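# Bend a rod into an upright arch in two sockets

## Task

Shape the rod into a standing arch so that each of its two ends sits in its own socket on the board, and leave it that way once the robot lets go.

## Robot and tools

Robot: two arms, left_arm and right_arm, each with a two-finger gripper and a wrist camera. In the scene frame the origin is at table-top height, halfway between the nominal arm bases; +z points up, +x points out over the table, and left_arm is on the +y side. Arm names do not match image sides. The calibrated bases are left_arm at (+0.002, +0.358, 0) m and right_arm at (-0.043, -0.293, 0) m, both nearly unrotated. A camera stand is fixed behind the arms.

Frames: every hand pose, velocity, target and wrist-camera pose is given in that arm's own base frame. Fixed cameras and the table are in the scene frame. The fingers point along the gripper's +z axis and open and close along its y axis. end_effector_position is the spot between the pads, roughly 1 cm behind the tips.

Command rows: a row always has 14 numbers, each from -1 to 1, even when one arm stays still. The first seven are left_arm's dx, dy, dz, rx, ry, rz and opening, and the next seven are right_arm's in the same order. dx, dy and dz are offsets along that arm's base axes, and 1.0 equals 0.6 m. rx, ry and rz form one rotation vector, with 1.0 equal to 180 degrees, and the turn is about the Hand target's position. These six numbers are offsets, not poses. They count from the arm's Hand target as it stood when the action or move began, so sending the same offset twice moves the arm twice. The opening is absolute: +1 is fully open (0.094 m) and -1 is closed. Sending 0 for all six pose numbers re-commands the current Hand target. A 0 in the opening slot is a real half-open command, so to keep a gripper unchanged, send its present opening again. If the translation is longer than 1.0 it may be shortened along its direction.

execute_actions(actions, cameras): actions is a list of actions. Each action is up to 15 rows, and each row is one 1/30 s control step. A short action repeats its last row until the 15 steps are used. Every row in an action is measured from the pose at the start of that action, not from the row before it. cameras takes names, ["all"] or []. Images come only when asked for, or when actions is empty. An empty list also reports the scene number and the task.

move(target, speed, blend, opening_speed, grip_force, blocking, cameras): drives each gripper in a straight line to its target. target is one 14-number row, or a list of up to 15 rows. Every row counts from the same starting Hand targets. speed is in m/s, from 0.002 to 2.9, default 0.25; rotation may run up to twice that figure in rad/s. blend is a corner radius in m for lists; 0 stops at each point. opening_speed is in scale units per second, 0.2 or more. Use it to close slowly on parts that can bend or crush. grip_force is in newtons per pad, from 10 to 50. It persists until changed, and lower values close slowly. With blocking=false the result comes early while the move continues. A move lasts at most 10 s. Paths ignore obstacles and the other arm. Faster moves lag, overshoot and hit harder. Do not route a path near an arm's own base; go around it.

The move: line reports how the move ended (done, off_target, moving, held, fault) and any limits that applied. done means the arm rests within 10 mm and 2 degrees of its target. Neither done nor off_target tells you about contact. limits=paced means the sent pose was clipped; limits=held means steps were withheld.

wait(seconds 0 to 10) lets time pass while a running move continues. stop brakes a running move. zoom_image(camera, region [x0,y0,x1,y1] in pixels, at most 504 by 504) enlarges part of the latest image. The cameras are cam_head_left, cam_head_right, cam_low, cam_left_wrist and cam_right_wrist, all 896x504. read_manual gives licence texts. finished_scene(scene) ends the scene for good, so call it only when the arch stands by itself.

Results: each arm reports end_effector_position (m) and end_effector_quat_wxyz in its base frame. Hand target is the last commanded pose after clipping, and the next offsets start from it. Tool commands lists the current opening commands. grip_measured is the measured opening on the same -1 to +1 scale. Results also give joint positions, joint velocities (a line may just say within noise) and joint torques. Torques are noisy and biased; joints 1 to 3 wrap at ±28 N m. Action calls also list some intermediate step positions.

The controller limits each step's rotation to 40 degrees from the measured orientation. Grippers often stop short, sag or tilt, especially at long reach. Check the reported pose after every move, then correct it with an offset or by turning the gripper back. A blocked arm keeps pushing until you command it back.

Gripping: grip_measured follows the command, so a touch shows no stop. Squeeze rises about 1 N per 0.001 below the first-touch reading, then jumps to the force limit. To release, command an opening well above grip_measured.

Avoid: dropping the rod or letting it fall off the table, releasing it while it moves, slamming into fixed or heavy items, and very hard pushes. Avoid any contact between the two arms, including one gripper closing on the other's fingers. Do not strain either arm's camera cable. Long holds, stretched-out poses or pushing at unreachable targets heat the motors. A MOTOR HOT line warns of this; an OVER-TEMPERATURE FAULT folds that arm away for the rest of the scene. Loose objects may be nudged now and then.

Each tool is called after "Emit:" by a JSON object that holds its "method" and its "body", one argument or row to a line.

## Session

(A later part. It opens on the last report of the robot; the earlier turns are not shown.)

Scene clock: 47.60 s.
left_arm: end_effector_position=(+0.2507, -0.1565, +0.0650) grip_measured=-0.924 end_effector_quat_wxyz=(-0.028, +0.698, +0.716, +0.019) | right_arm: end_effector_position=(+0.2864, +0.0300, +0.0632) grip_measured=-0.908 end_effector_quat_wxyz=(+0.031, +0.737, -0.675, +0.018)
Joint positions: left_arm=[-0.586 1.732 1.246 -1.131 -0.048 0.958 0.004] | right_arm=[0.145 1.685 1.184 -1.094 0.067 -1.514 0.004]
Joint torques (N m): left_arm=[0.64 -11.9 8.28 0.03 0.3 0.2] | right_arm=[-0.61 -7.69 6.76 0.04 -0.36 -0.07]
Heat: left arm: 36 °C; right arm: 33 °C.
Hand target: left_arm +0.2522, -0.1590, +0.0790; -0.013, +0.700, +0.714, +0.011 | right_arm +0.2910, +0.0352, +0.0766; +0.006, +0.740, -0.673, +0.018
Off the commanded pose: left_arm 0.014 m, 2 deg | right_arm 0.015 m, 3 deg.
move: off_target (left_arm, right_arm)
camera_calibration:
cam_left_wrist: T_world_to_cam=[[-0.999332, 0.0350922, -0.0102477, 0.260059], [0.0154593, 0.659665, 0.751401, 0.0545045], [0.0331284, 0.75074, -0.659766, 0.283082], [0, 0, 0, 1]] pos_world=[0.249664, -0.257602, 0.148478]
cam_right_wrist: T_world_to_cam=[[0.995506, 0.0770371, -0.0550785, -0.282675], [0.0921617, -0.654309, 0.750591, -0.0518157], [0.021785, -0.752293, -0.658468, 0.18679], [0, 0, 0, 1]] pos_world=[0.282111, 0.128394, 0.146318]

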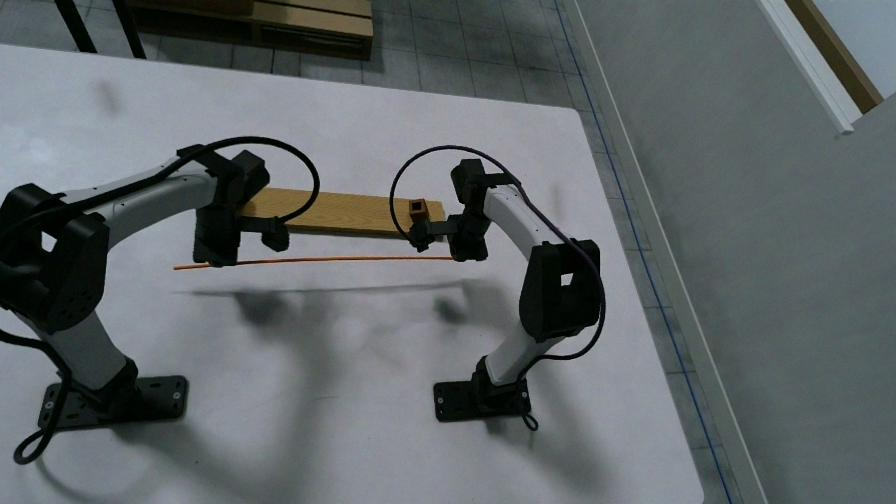

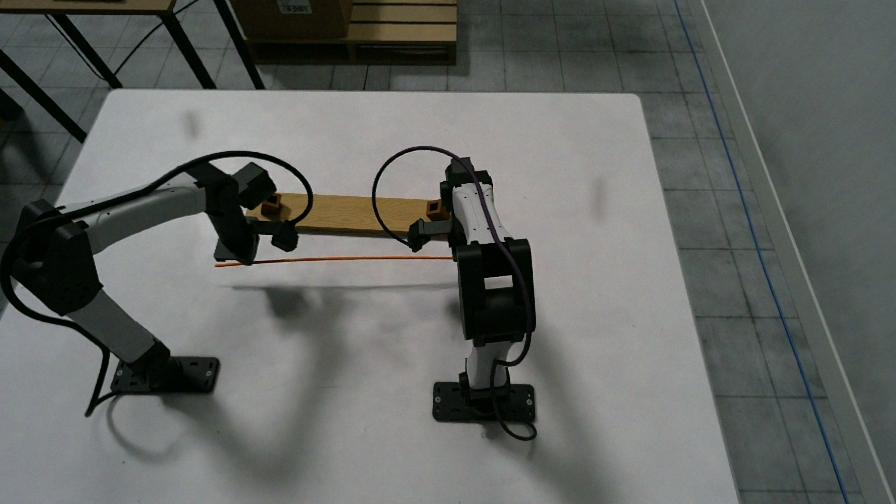

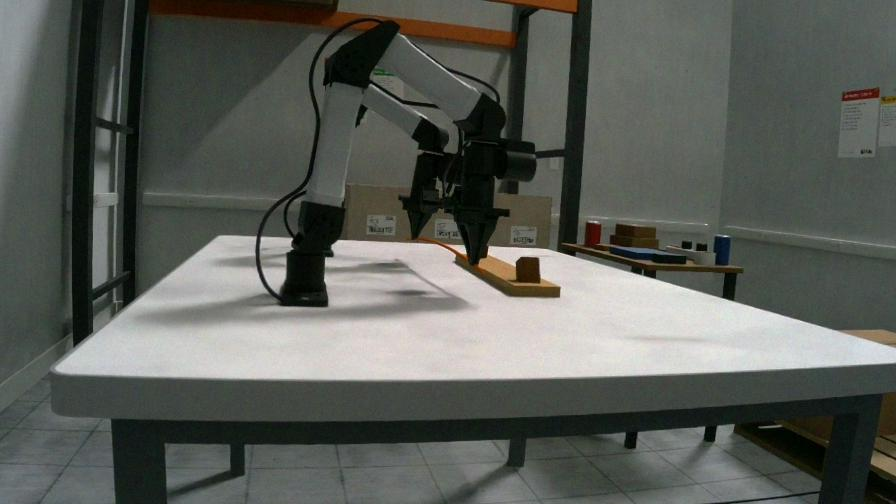

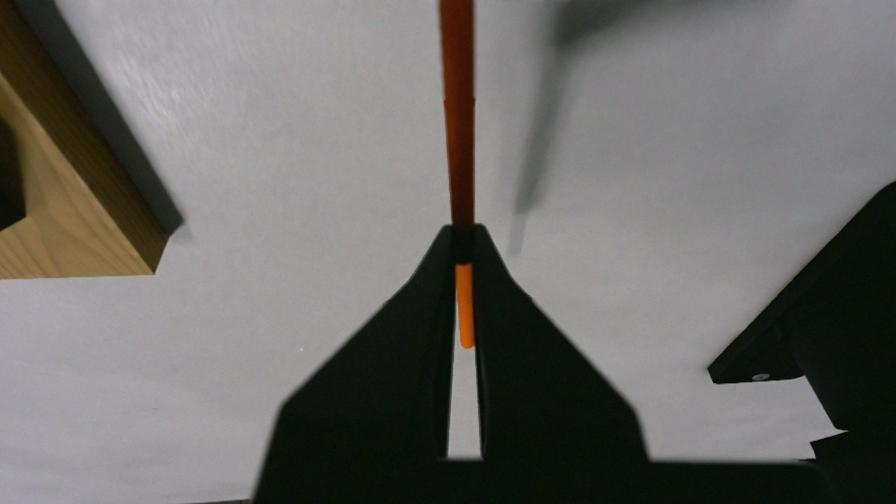

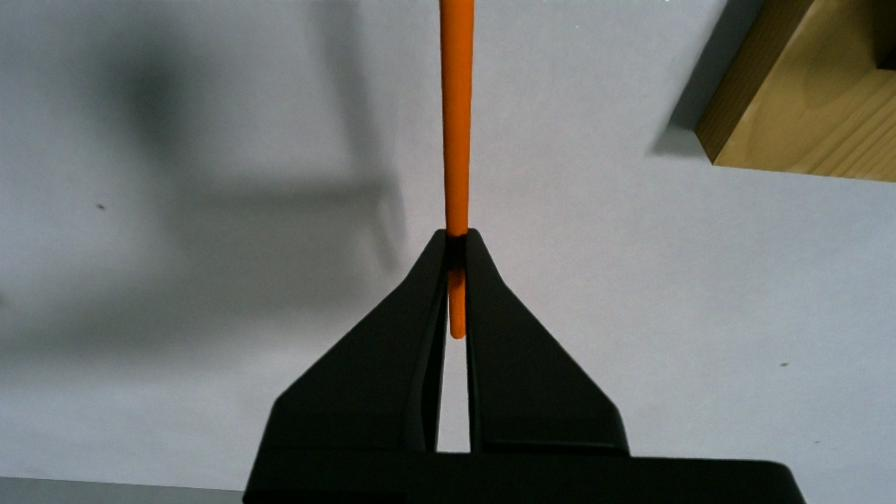

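Emit:
{"method": "move", "body": {
  "target": [0.2, 0.042, 0.225, 0.010, -0.4925, 0.0875, -1, 0.173, 0.045, 0.225, 0.0477, -0.4904, -0.087, -1],
  "speed": 0.15,
  "cameras": ["all"]
}}

Scene clock: 60.60 s.
left_arm: end_effector_position=(+0.3708, -0.1310, +0.2152) grip_measured=-0.924 end_effector_quat_wxyz=(+0.471, +0.395, +0.605, +0.506) | right_arm: end_effector_position=(+0.3950, +0.0503, +0.2138) grip_measured=-0.908 end_effector_quat_wxyz=(+0.493, -0.420, +0.581, -0.493)
Joint positions: left_arm=[-0.708 1.445 0.584 0.784 -0.949 1.338 0.004] | right_arm=[0.336 1.339 0.464 0.845 0.494 -1.397 0.004]
Joint torques (N m): left_arm=[0.06 -5.39 6.24 2.75 0.17 0.09] | right_arm=[1.05 -2.41 4.67 2.27 -0.29 0.19]
Heat: left arm: 37 °C; right arm: 34 °C.
Hand target: left_arm +0.3722, -0.1338, +0.2141; +0.477, +0.399, +0.600, +0.504 | right_arm +0.3948, +0.0620, +0.2118; +0.510, -0.428, +0.572, -0.480
Off the commanded pose: left_arm 0.003 m, 1 deg | right_arm 0.012 m, 3 deg.
move: off_target (right_arm)
camera_calibration:
cam_left_wrist: T_world_to_cam=[[0.0078467, -0.112657, -0.993603, 0.199542], [-0.85777, 0.509958, -0.0645943, 0.402733], [0.513973, 0.85279, -0.0926323, 0.0721603], [0, 0, 0, 1]] pos_world=[0.306798, -0.244435, 0.230965]
cam_right_wrist: T_world_to_cam=[[0.0346262, -0.175032, 0.983954, -0.214032], [-0.809077, -0.58287, -0.0752123, 0.367326], [0.586682, -0.79349, -0.161797, -0.0283135], [0, 0, 0, 1]] pos_world=[0.321217, 0.154175, 0.233644]

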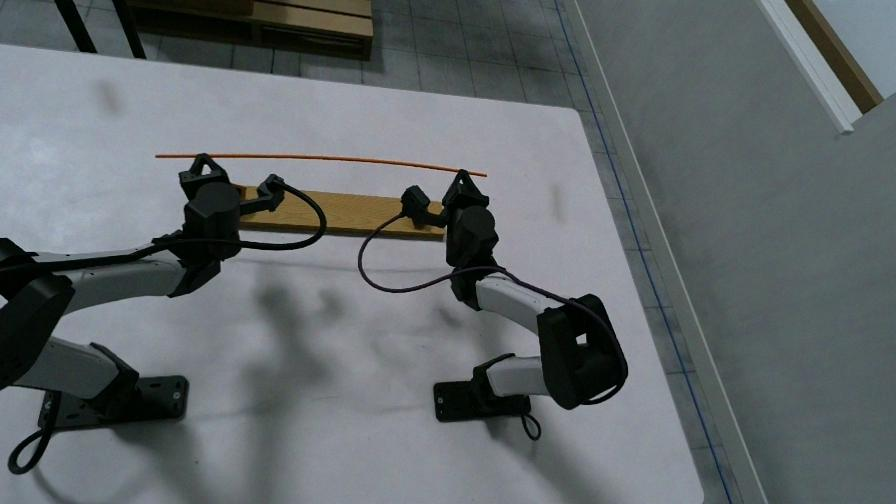

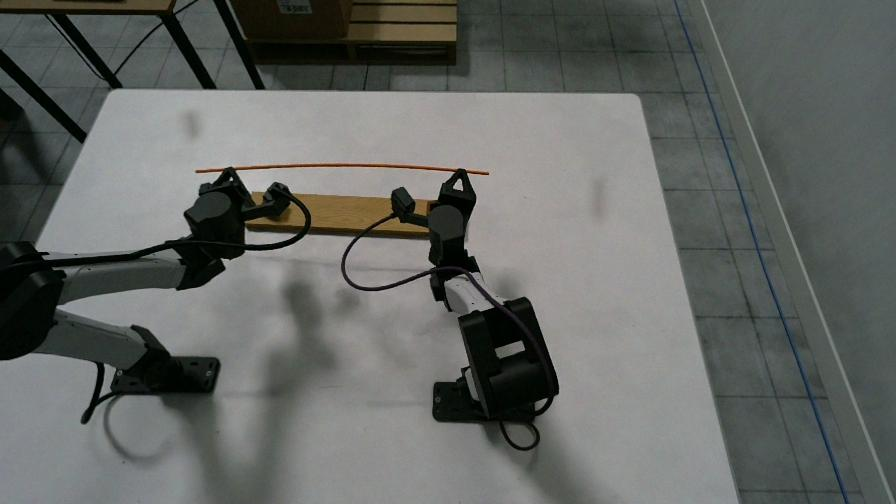

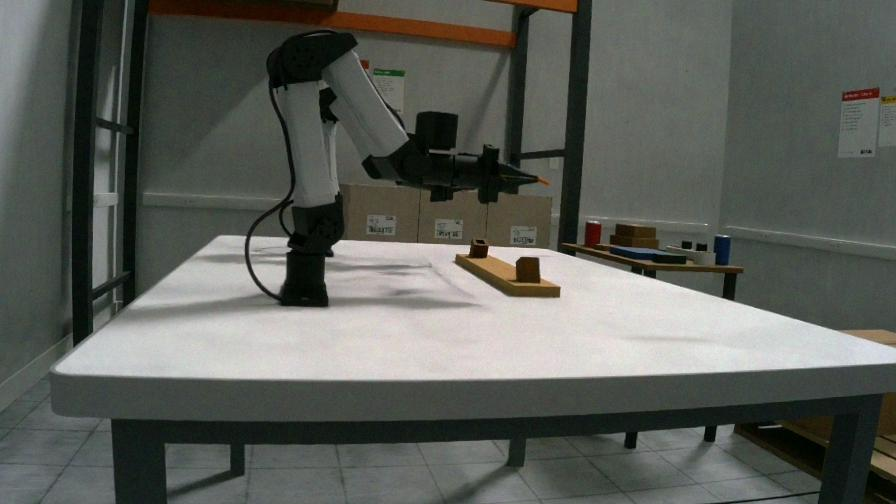

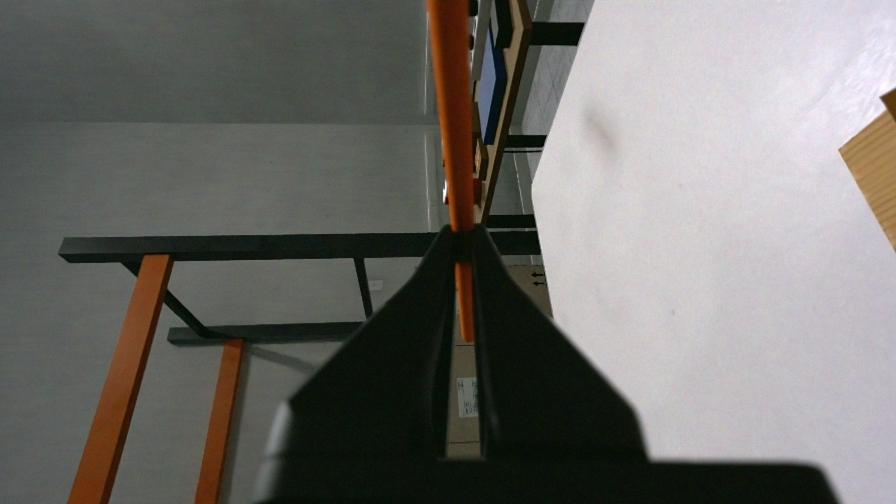

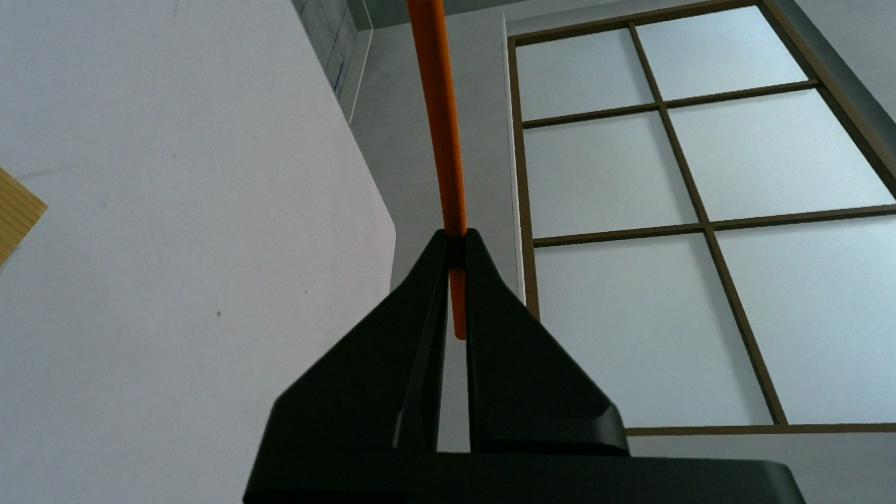

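Emit:
{"method": "move", "body": {
  "target": [0.02,-0.195,0.01,-0.3106,0.0223,-0.0541,-1, 0.04,0.223,0.01,0.309,0.0384,0.011,-1],
  "speed": 0.1,
  "cameras": ["all"]
}}

Emit:
{"method": "zoom_image", "body": {
  "camera": "cam_low",
  "region": [440, 110, 570, 310]
}}

Emit:
{"method": "zoom_image", "body": {
  "camera": "cam_head_left",
  "region": [190, 110, 350, 270]
}}

Emit:
{"method": "zoom_image", "body": {
  "camera": "cam_head_right",
  "region": [350, 110, 510, 270]
}}

Scene clock: 79.07 s.
left_arm: end_effector_position=(+0.3819, -0.2004, +0.2095) grip_measured=-0.924 end_effector_quat_wxyz=(+0.606, +0.147, +0.760, +0.186) | right_arm: end_effector_position=(+0.4130, +0.1433, +0.2120) grip_measured=-0.908 end_effector_quat_wxyz=(+0.604, -0.122, +0.762, -0.200)
Joint positions: left_arm=[-0.8 1.523 0.83 0.377 -0.882 0.242 0.004] | right_arm=[0.609 1.498 0.796 0.438 0.752 -0.295 0.004]
Joint torques (N m): left_arm=[-4.44 -6.32 10.97 2.66 1.24 0.09] | right_arm=[3.89 -3.34 8.77 1.99 -1.19 0.09]
Heat: left arm: 39 °C; right arm: 38 °C.
Hand target: left_arm +0.3842, -0.2507, +0.2198; +0.626, +0.193, +0.747, +0.110 | right_arm +0.4188, +0.1959, +0.2178; +0.624, -0.177, +0.751, -0.123
Off the commanded pose: left_arm 0.052 m, 11 deg | right_arm 0.053 m, 11 deg.
move: off_target (left_arm, right_arm)
camera_calibration:
cam_left_wrist: T_world_to_cam=[[0.0129421, -0.856911, -0.515301, -0.065252], [-0.846578, 0.264851, -0.461692, 0.477079], [0.532108, 0.442218, -0.722015, 0.16779], [0, 0, 0, 1]] pos_world=[0.315446, -0.25647, 0.307786]
cam_right_wrist: T_world_to_cam=[[-0.0233062, -0.899195, 0.436927, 0.0471699], [-0.854079, -0.209251, -0.476196, 0.485946], [0.51962, -0.384268, -0.763107, 0.131119], [0, 0, 0, 1]] pos_world=[0.348004, 0.194484, 0.310854]

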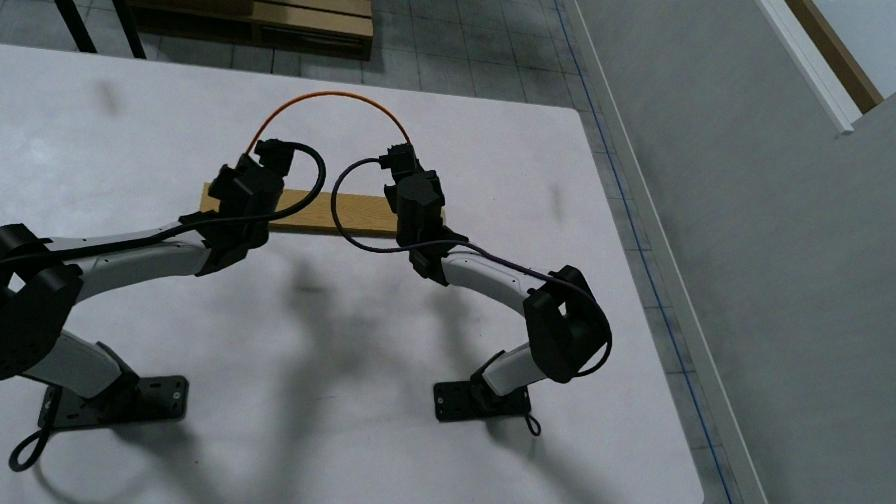

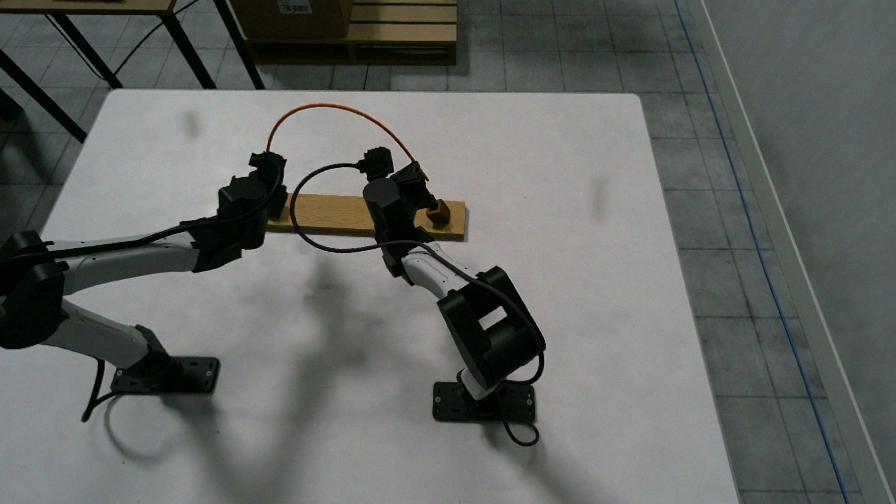

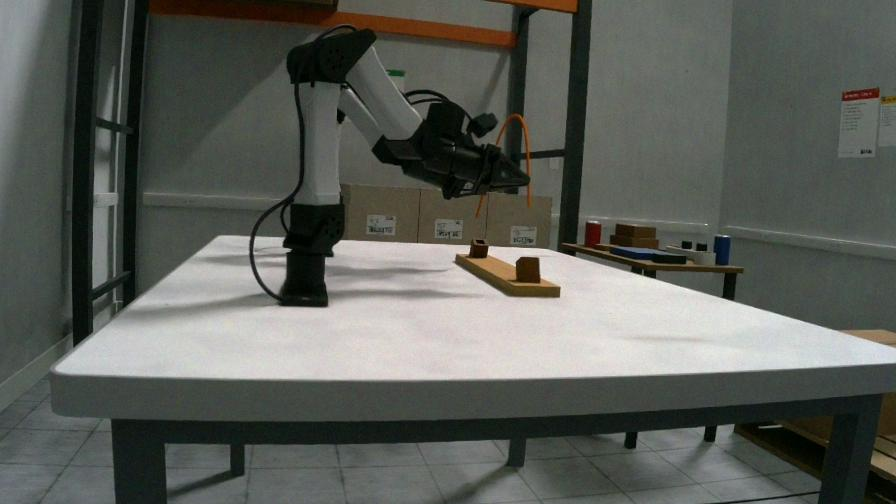

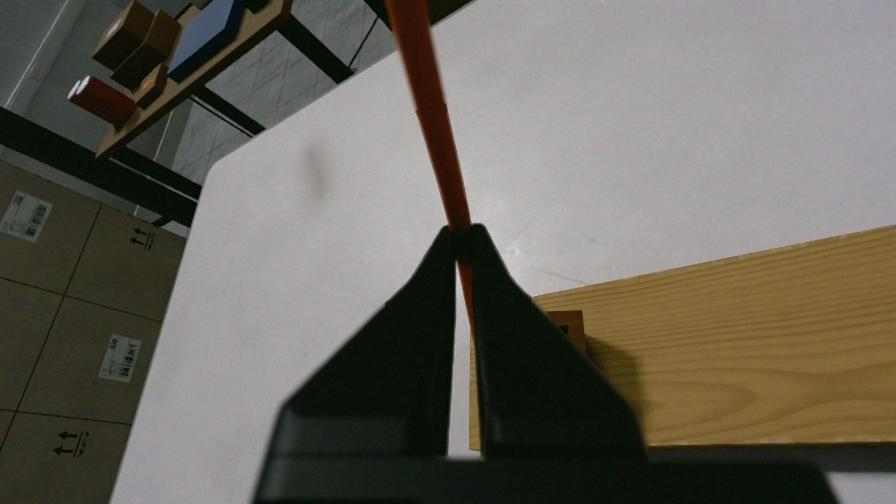

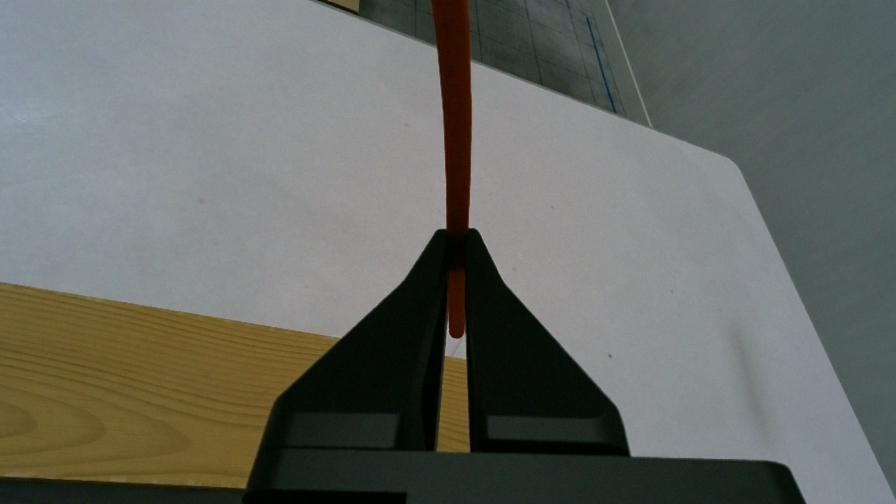

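Scaled by 2.520 from the camera's 896x504 image, which has a finer 1280x720 frame.

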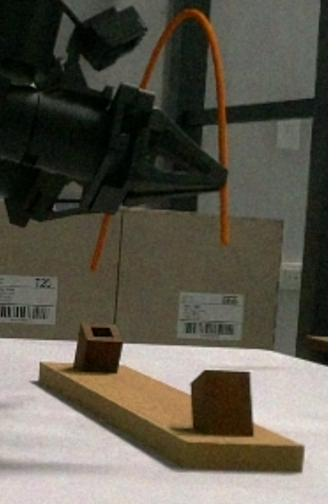

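Scaled by 3.150 from the camera's 896x504 image, which has a finer 1280x720 frame.

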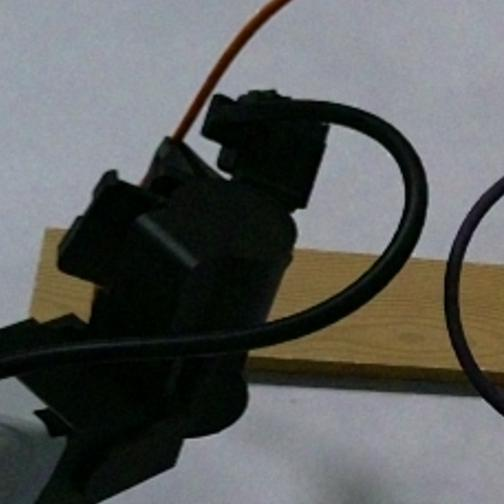

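Scaled by 3.150 from the camera's 896x504 image, which has a finer 1280x720 frame.

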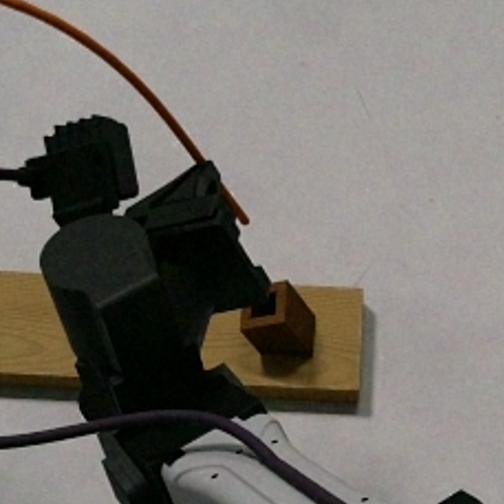

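Emit:
{"method": "move", "body": {
  "target": [0.023,-0.023,-0.082,0,0,0,-1, 0.007,-0.006,-0.147,0,0,0,-1],
  "speed": 0.08,
  "cameras": ["all"]
}}

Emit:
{"method": "zoom_image", "body": {
  "camera": "cam_low",
  "region": [440, 110, 570, 310]
}}

Emit:
{"method": "zoom_image", "body": {
  "camera": "cam_head_left",
  "region": [190, 120, 310, 240]
}}

Emit:
{"method": "zoom_image", "body": {
  "camera": "cam_head_right",
  "region": [370, 140, 490, 260]
}}

Emit:
{"method": "zoom_image", "body": {
  "camera": "cam_left_wrist",
  "region": [350, 200, 590, 480]
}}

Emit:
{"method": "zoom_image", "body": {
  "camera": "cam_right_wrist",
  "region": [340, 200, 580, 480]
}}

Scene clock: 97.50 s.
left_arm: end_effector_position=(+0.3974, -0.2198, +0.1683) grip_measured=-0.924 end_effector_quat_wxyz=(+0.606, +0.146, +0.760, +0.182) | right_arm: end_effector_position=(+0.4209, +0.1458, +0.1354) grip_measured=-0.908 end_effector_quat_wxyz=(+0.609, -0.107, +0.762, -0.194)
Joint positions: left_arm=[-0.805 1.704 0.83 0.556 -0.881 0.232 0.004] | right_arm=[0.605 1.747 0.669 0.824 0.758 -0.271 0.004]
Joint torques (N m): left_arm=[-3.55 -7.68 8.16 2.97 1.23 0.16] | right_arm=[2.89 -4.19 4.79 2.27 -1.36 -0.16]
Heat: left arm: 42 °C; right arm: 39 °C.
Hand target: left_arm +0.3980, -0.2645, +0.1707; +0.626, +0.193, +0.747, +0.110 | right_arm +0.4230, +0.1923, +0.1294; +0.624, -0.177, +0.751, -0.123
Off the commanded pose: left_arm 0.045 m, 10 deg | right_arm 0.047 m, 12 deg.
move: off_target (left_arm, right_arm)
camera_calibration:
cam_left_wrist: T_world_to_cam=[[0.00951677, -0.861021, -0.50848, -0.103953], [-0.845629, 0.264463, -0.463649, 0.476141], [0.533686, 0.434398, -0.725588, 0.136578], [0, 0, 0, 1]] pos_world=[0.330738, -0.274756, 0.267003]
cam_right_wrist: T_world_to_cam=[[-0.0410726, -0.910545, 0.411366, 0.0955355], [-0.850893, -0.183933, -0.492086, 0.453927], [0.52373, -0.37024, -0.767222, 0.0663267], [0, 0, 0, 1]] pos_world=[0.35543, 0.195038, 0.234959]

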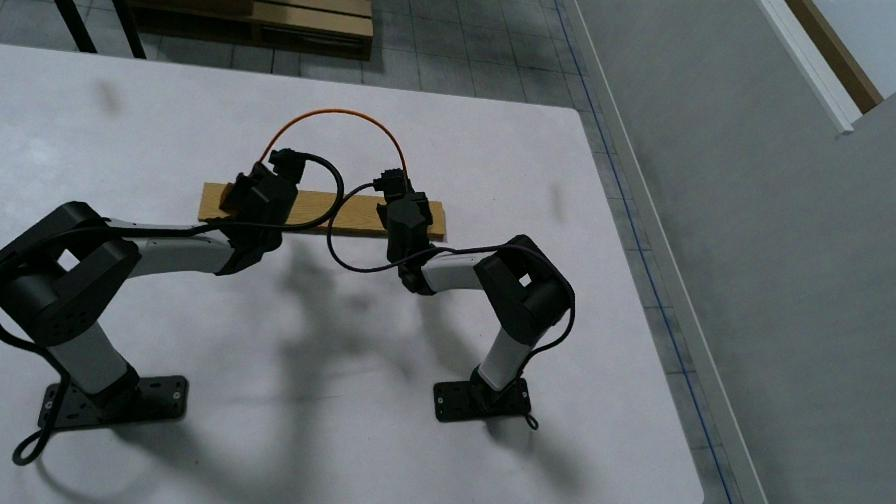

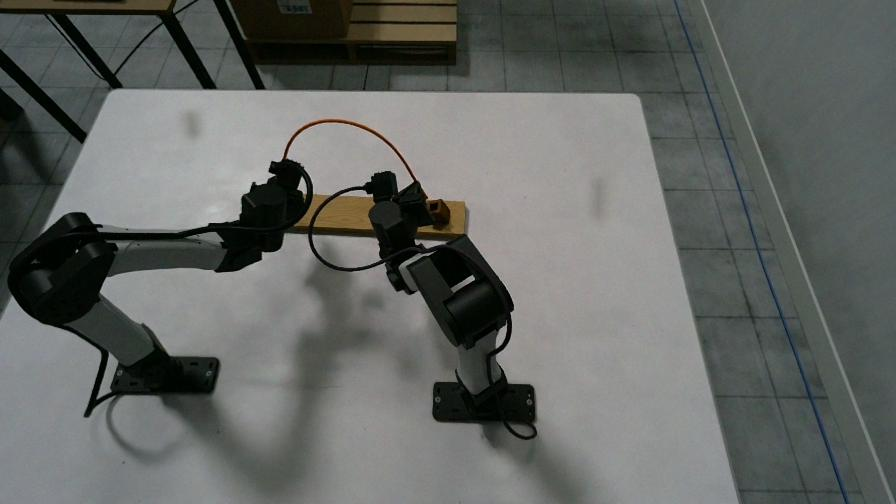

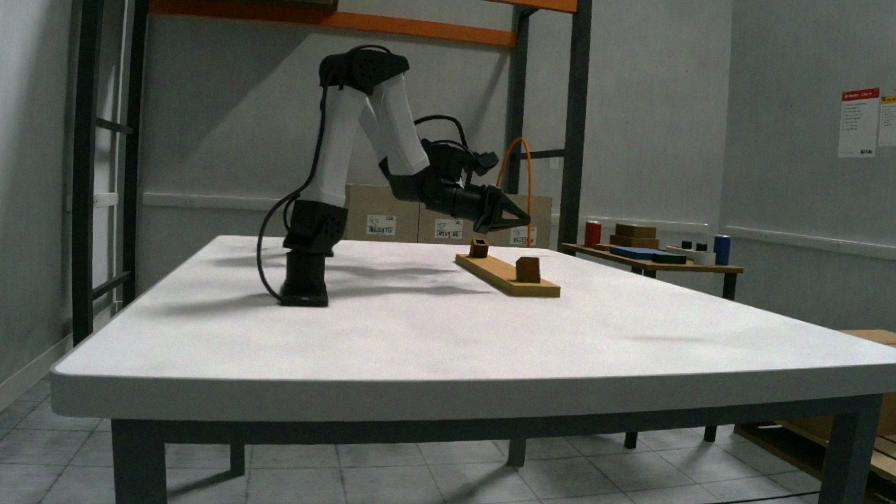

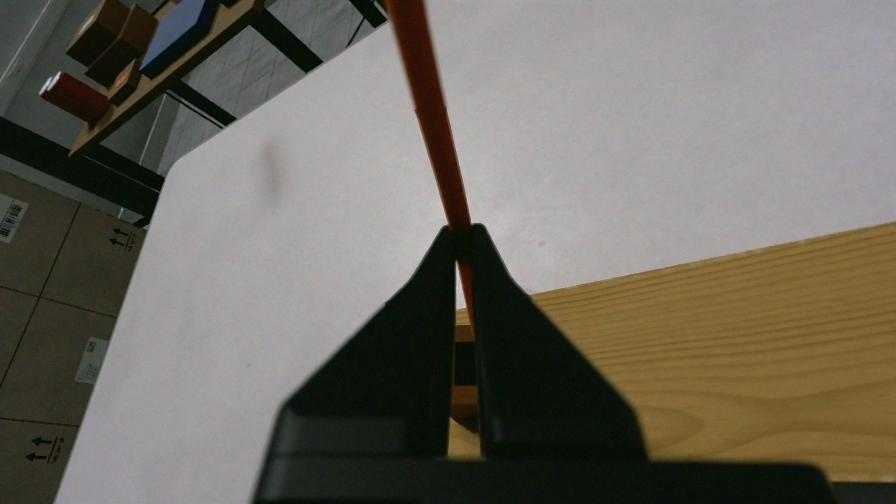

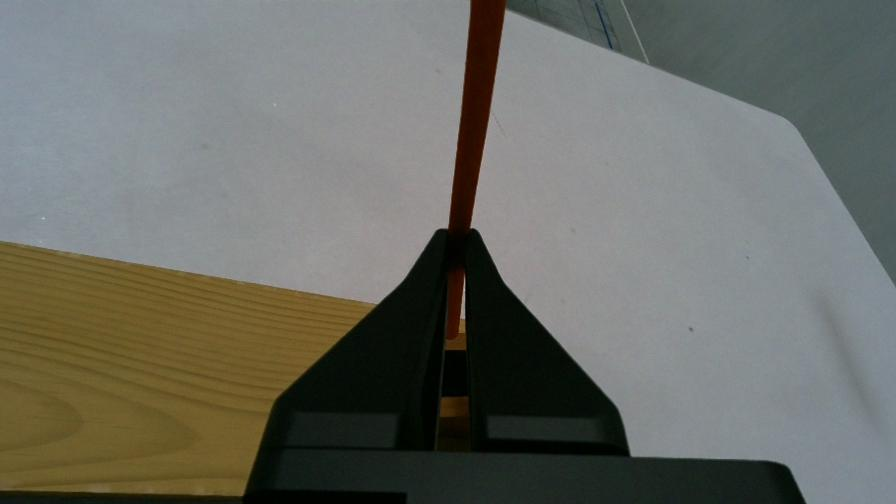

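Scaled by 2.520 from the camera's 896x504 image, which has a finer 1280x720 frame.

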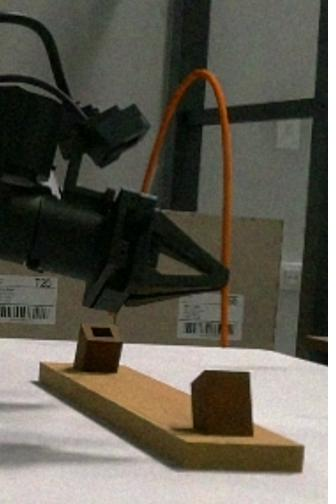

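Scaled by 4.200 from the camera's 896x504 image, which has a finer 1280x720 frame.

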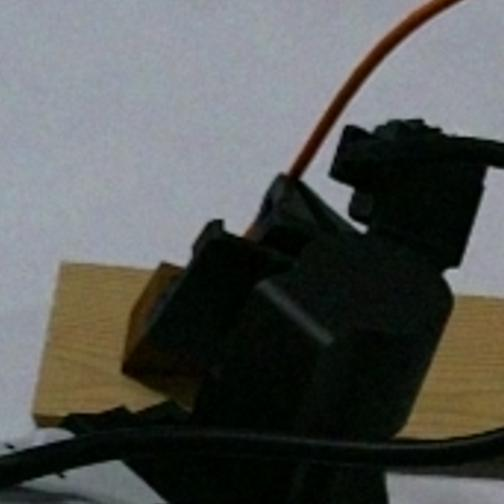

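Scaled by 4.200 from the camera's 896x504 image, which has a finer 1280x720 frame.

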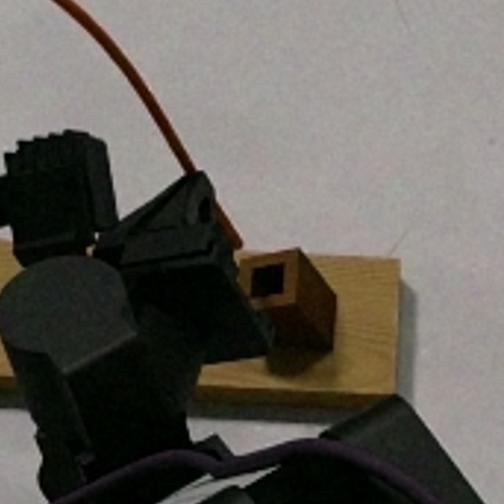

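Scaled by 1.800 from the camera's 896x504 image, which has a finer 1280x720 frame.

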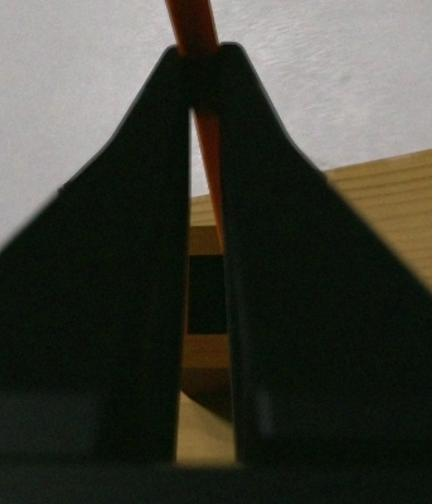

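Scaled by 1.800 from the camera's 896x504 image, which has a finer 1280x720 frame.

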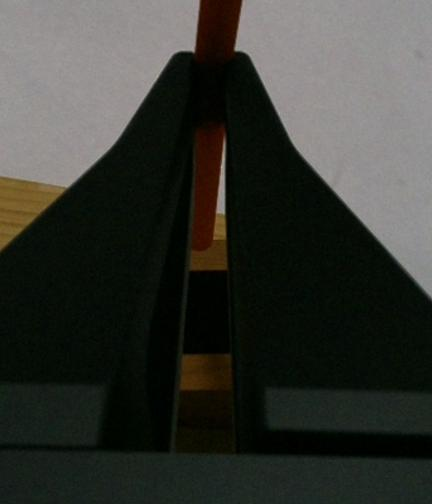

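Emit:
{"method": "move", "body": {
  "target": [-0.008,0.022,-0.043,0,0,0,-1, -0.01,-0.022,-0.048,0,0,0,-1],
  "speed": 0.05,
  "cameras": ["all"]
}}

Emit:
{"method": "zoom_image", "body": {
  "camera": "cam_low",
  "region": [440, 110, 570, 310]
}}

Emit:
{"method": "zoom_image", "body": {
  "camera": "cam_head_left",
  "region": [190, 120, 310, 240]
}}

Emit:
{"method": "zoom_image", "body": {
  "camera": "cam_head_right",
  "region": [370, 140, 490, 260]
}}

Emit:
{"method": "zoom_image", "body": {
  "camera": "cam_left_wrist",
  "region": [350, 200, 590, 480]
}}

Emit:
{"method": "zoom_image", "body": {
  "camera": "cam_right_wrist",
  "region": [340, 200, 580, 480]
}}

Scene clock: 104.93 s.
left_arm: end_effector_position=(+0.3922, -0.2144, +0.1458) grip_measured=-0.924 end_effector_quat_wxyz=(+0.609, +0.146, +0.759, +0.176) | right_arm: end_effector_position=(+0.4137, +0.1345, +0.1041) grip_measured=-0.908 end_effector_quat_wxyz=(+0.606, -0.109, +0.763, -0.196)
Joint positions: left_arm=[-0.802 1.739 0.751 0.68 -0.869 0.232 0.004] | right_arm=[0.588 1.831 0.587 0.986 0.743 -0.278 0.004]
Joint torques (N m): left_arm=[-2.24 -7.79 6.69 3.01 1.27 0.19] | right_arm=[2.4 -4.53 4.27 2.3 -1.42 -0.17]
Heat: left arm: 43 °C; right arm: 41 °C.
Hand target: left_arm +0.3933, -0.2513, +0.1450; +0.627, +0.193, +0.747, +0.110 | right_arm +0.4170, +0.1791, +0.1006; +0.624, -0.177, +0.751, -0.123
Off the commanded pose: left_arm 0.037 m, 10 deg | right_arm 0.045 m, 12 deg.
move: off_target (left_arm, right_arm)
camera_calibration:
cam_left_wrist: T_world_to_cam=[[0.00457486, -0.865951, -0.500107, -0.111033], [-0.841483, 0.266862, -0.469778, 0.459683], [0.540265, 0.422981, -0.727462, 0.115888], [0, 0, 0, 1]] pos_world=[0.324713, -0.26784, 0.244725]
cam_right_wrist: T_world_to_cam=[[-0.0392676, -0.908058, 0.417, 0.0962941], [-0.854383, -0.185894, -0.485256, 0.431282], [0.518158, -0.375332, -0.76853, 0.0450563], [0, 0, 0, 1]] pos_world=[0.348915, 0.184524, 0.203755]

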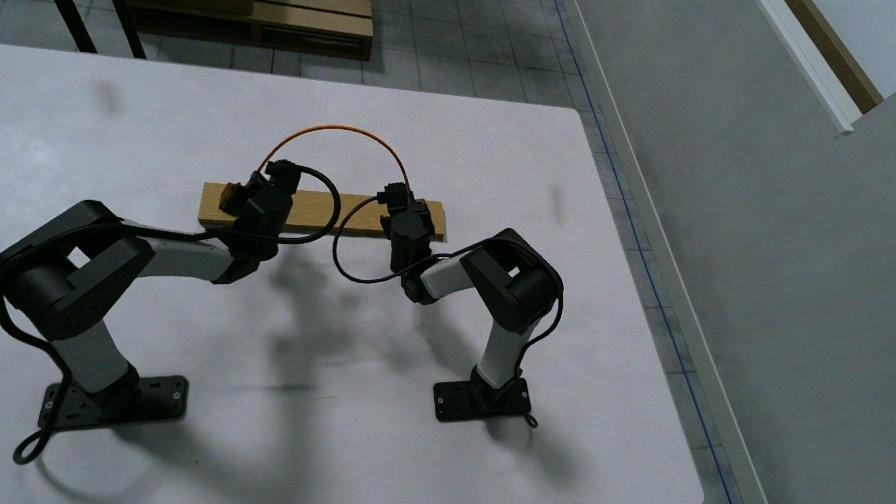

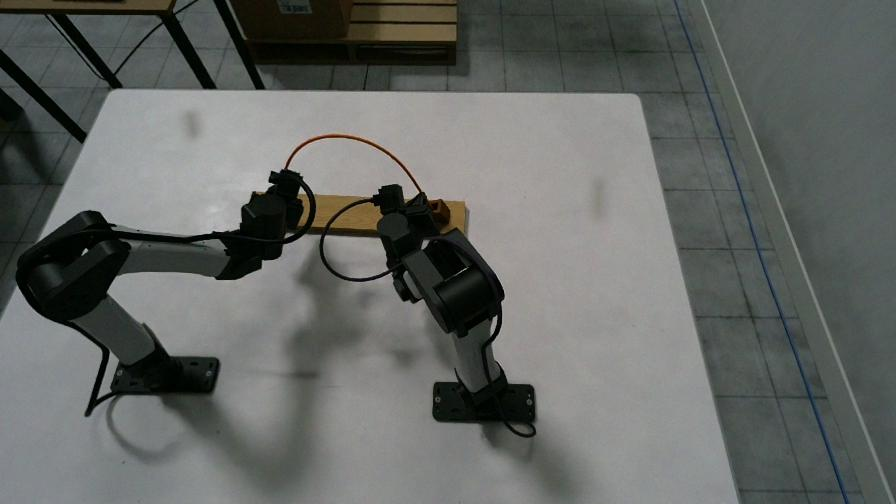

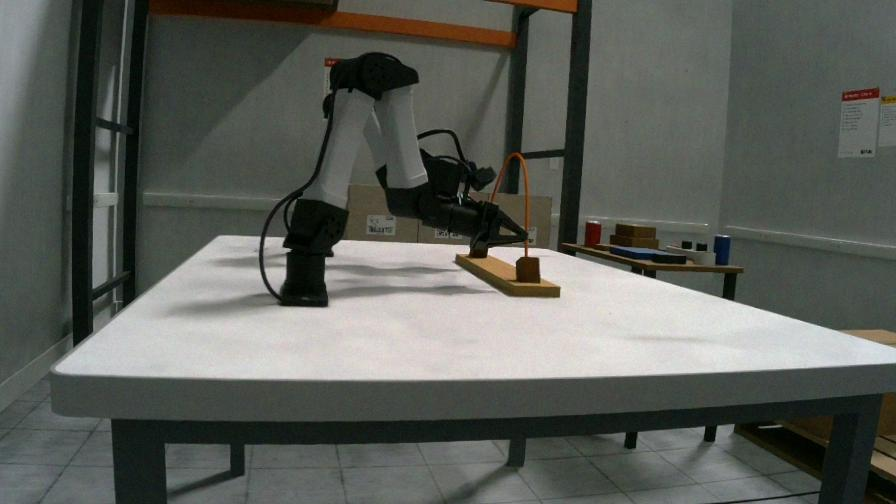

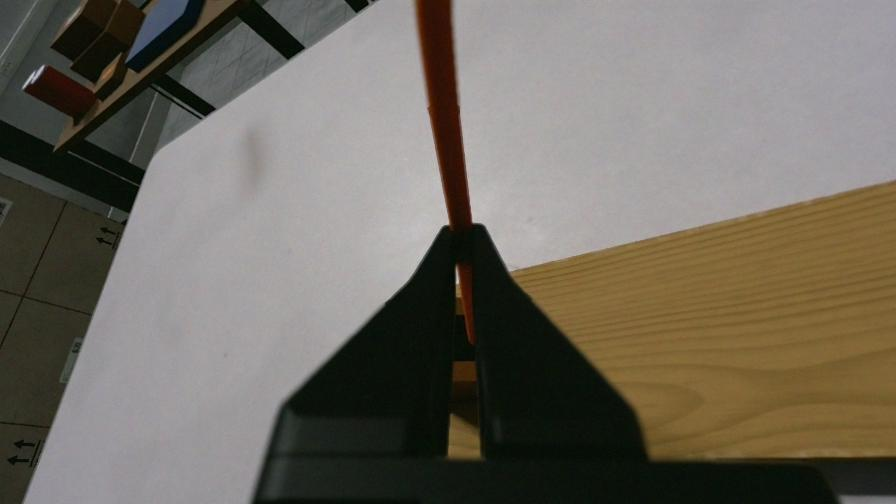

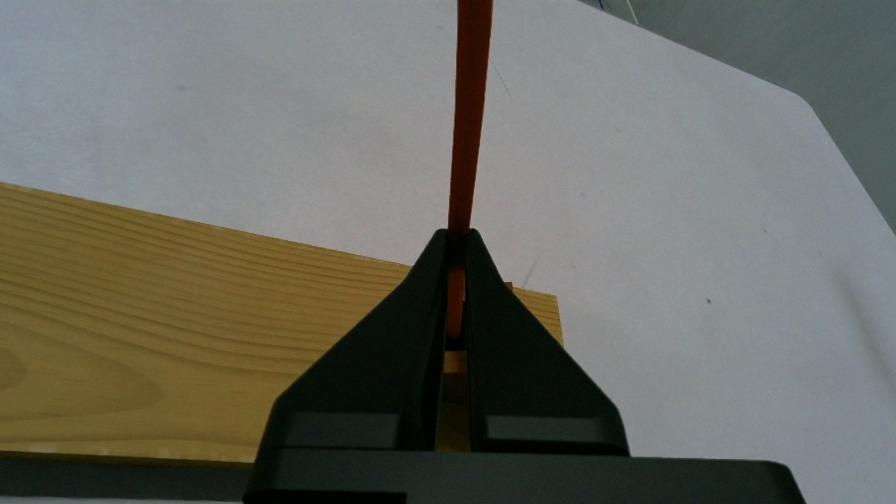

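Scaled by 2.520 from the camera's 896x504 image, which has a finer 1280x720 frame.

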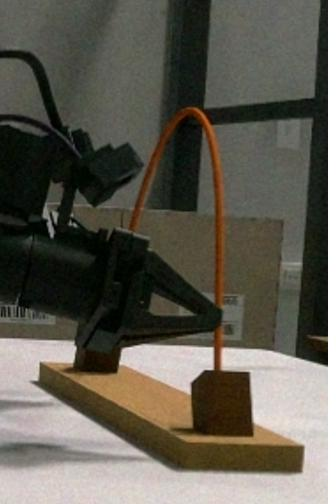

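Scaled by 4.200 from the camera's 896x504 image, which has a finer 1280x720 frame.

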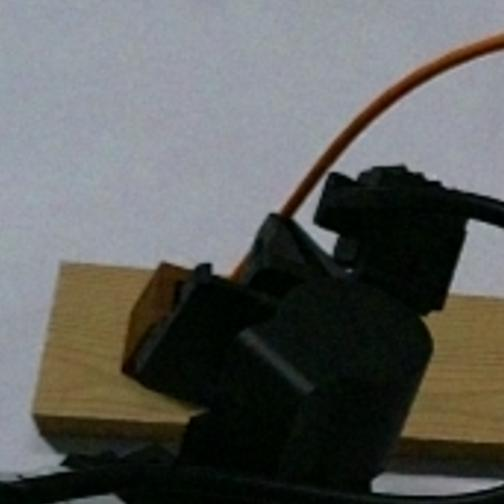

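Scaled by 4.200 from the camera's 896x504 image, which has a finer 1280x720 frame.

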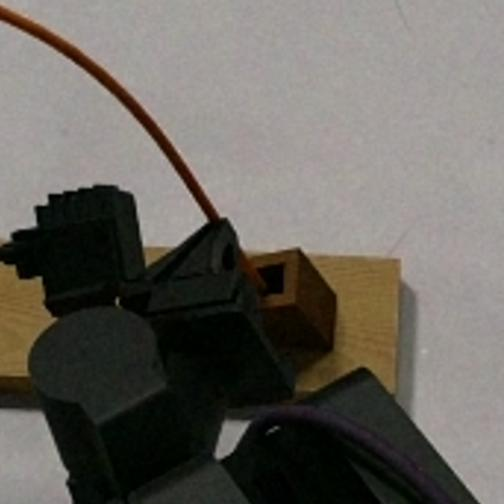

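Scaled by 1.800 from the camera's 896x504 image, which has a finer 1280x720 frame.

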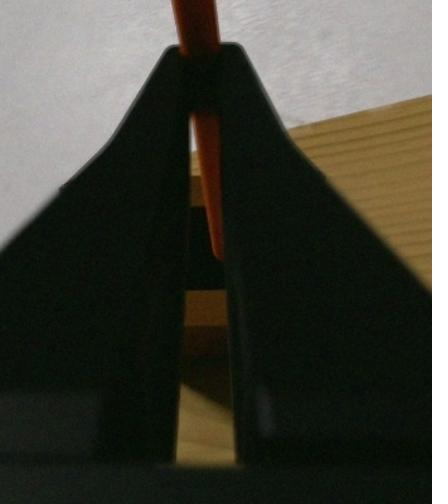

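Scaled by 1.800 from the camera's 896x504 image, which has a finer 1280x720 frame.

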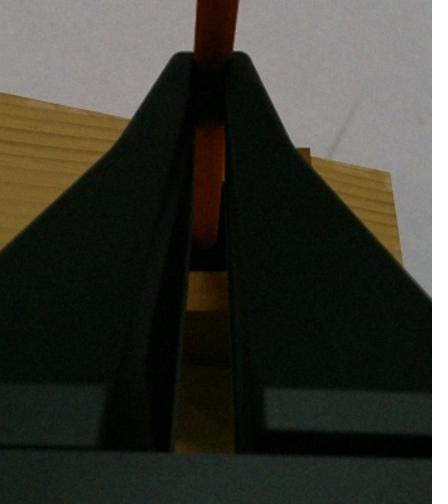

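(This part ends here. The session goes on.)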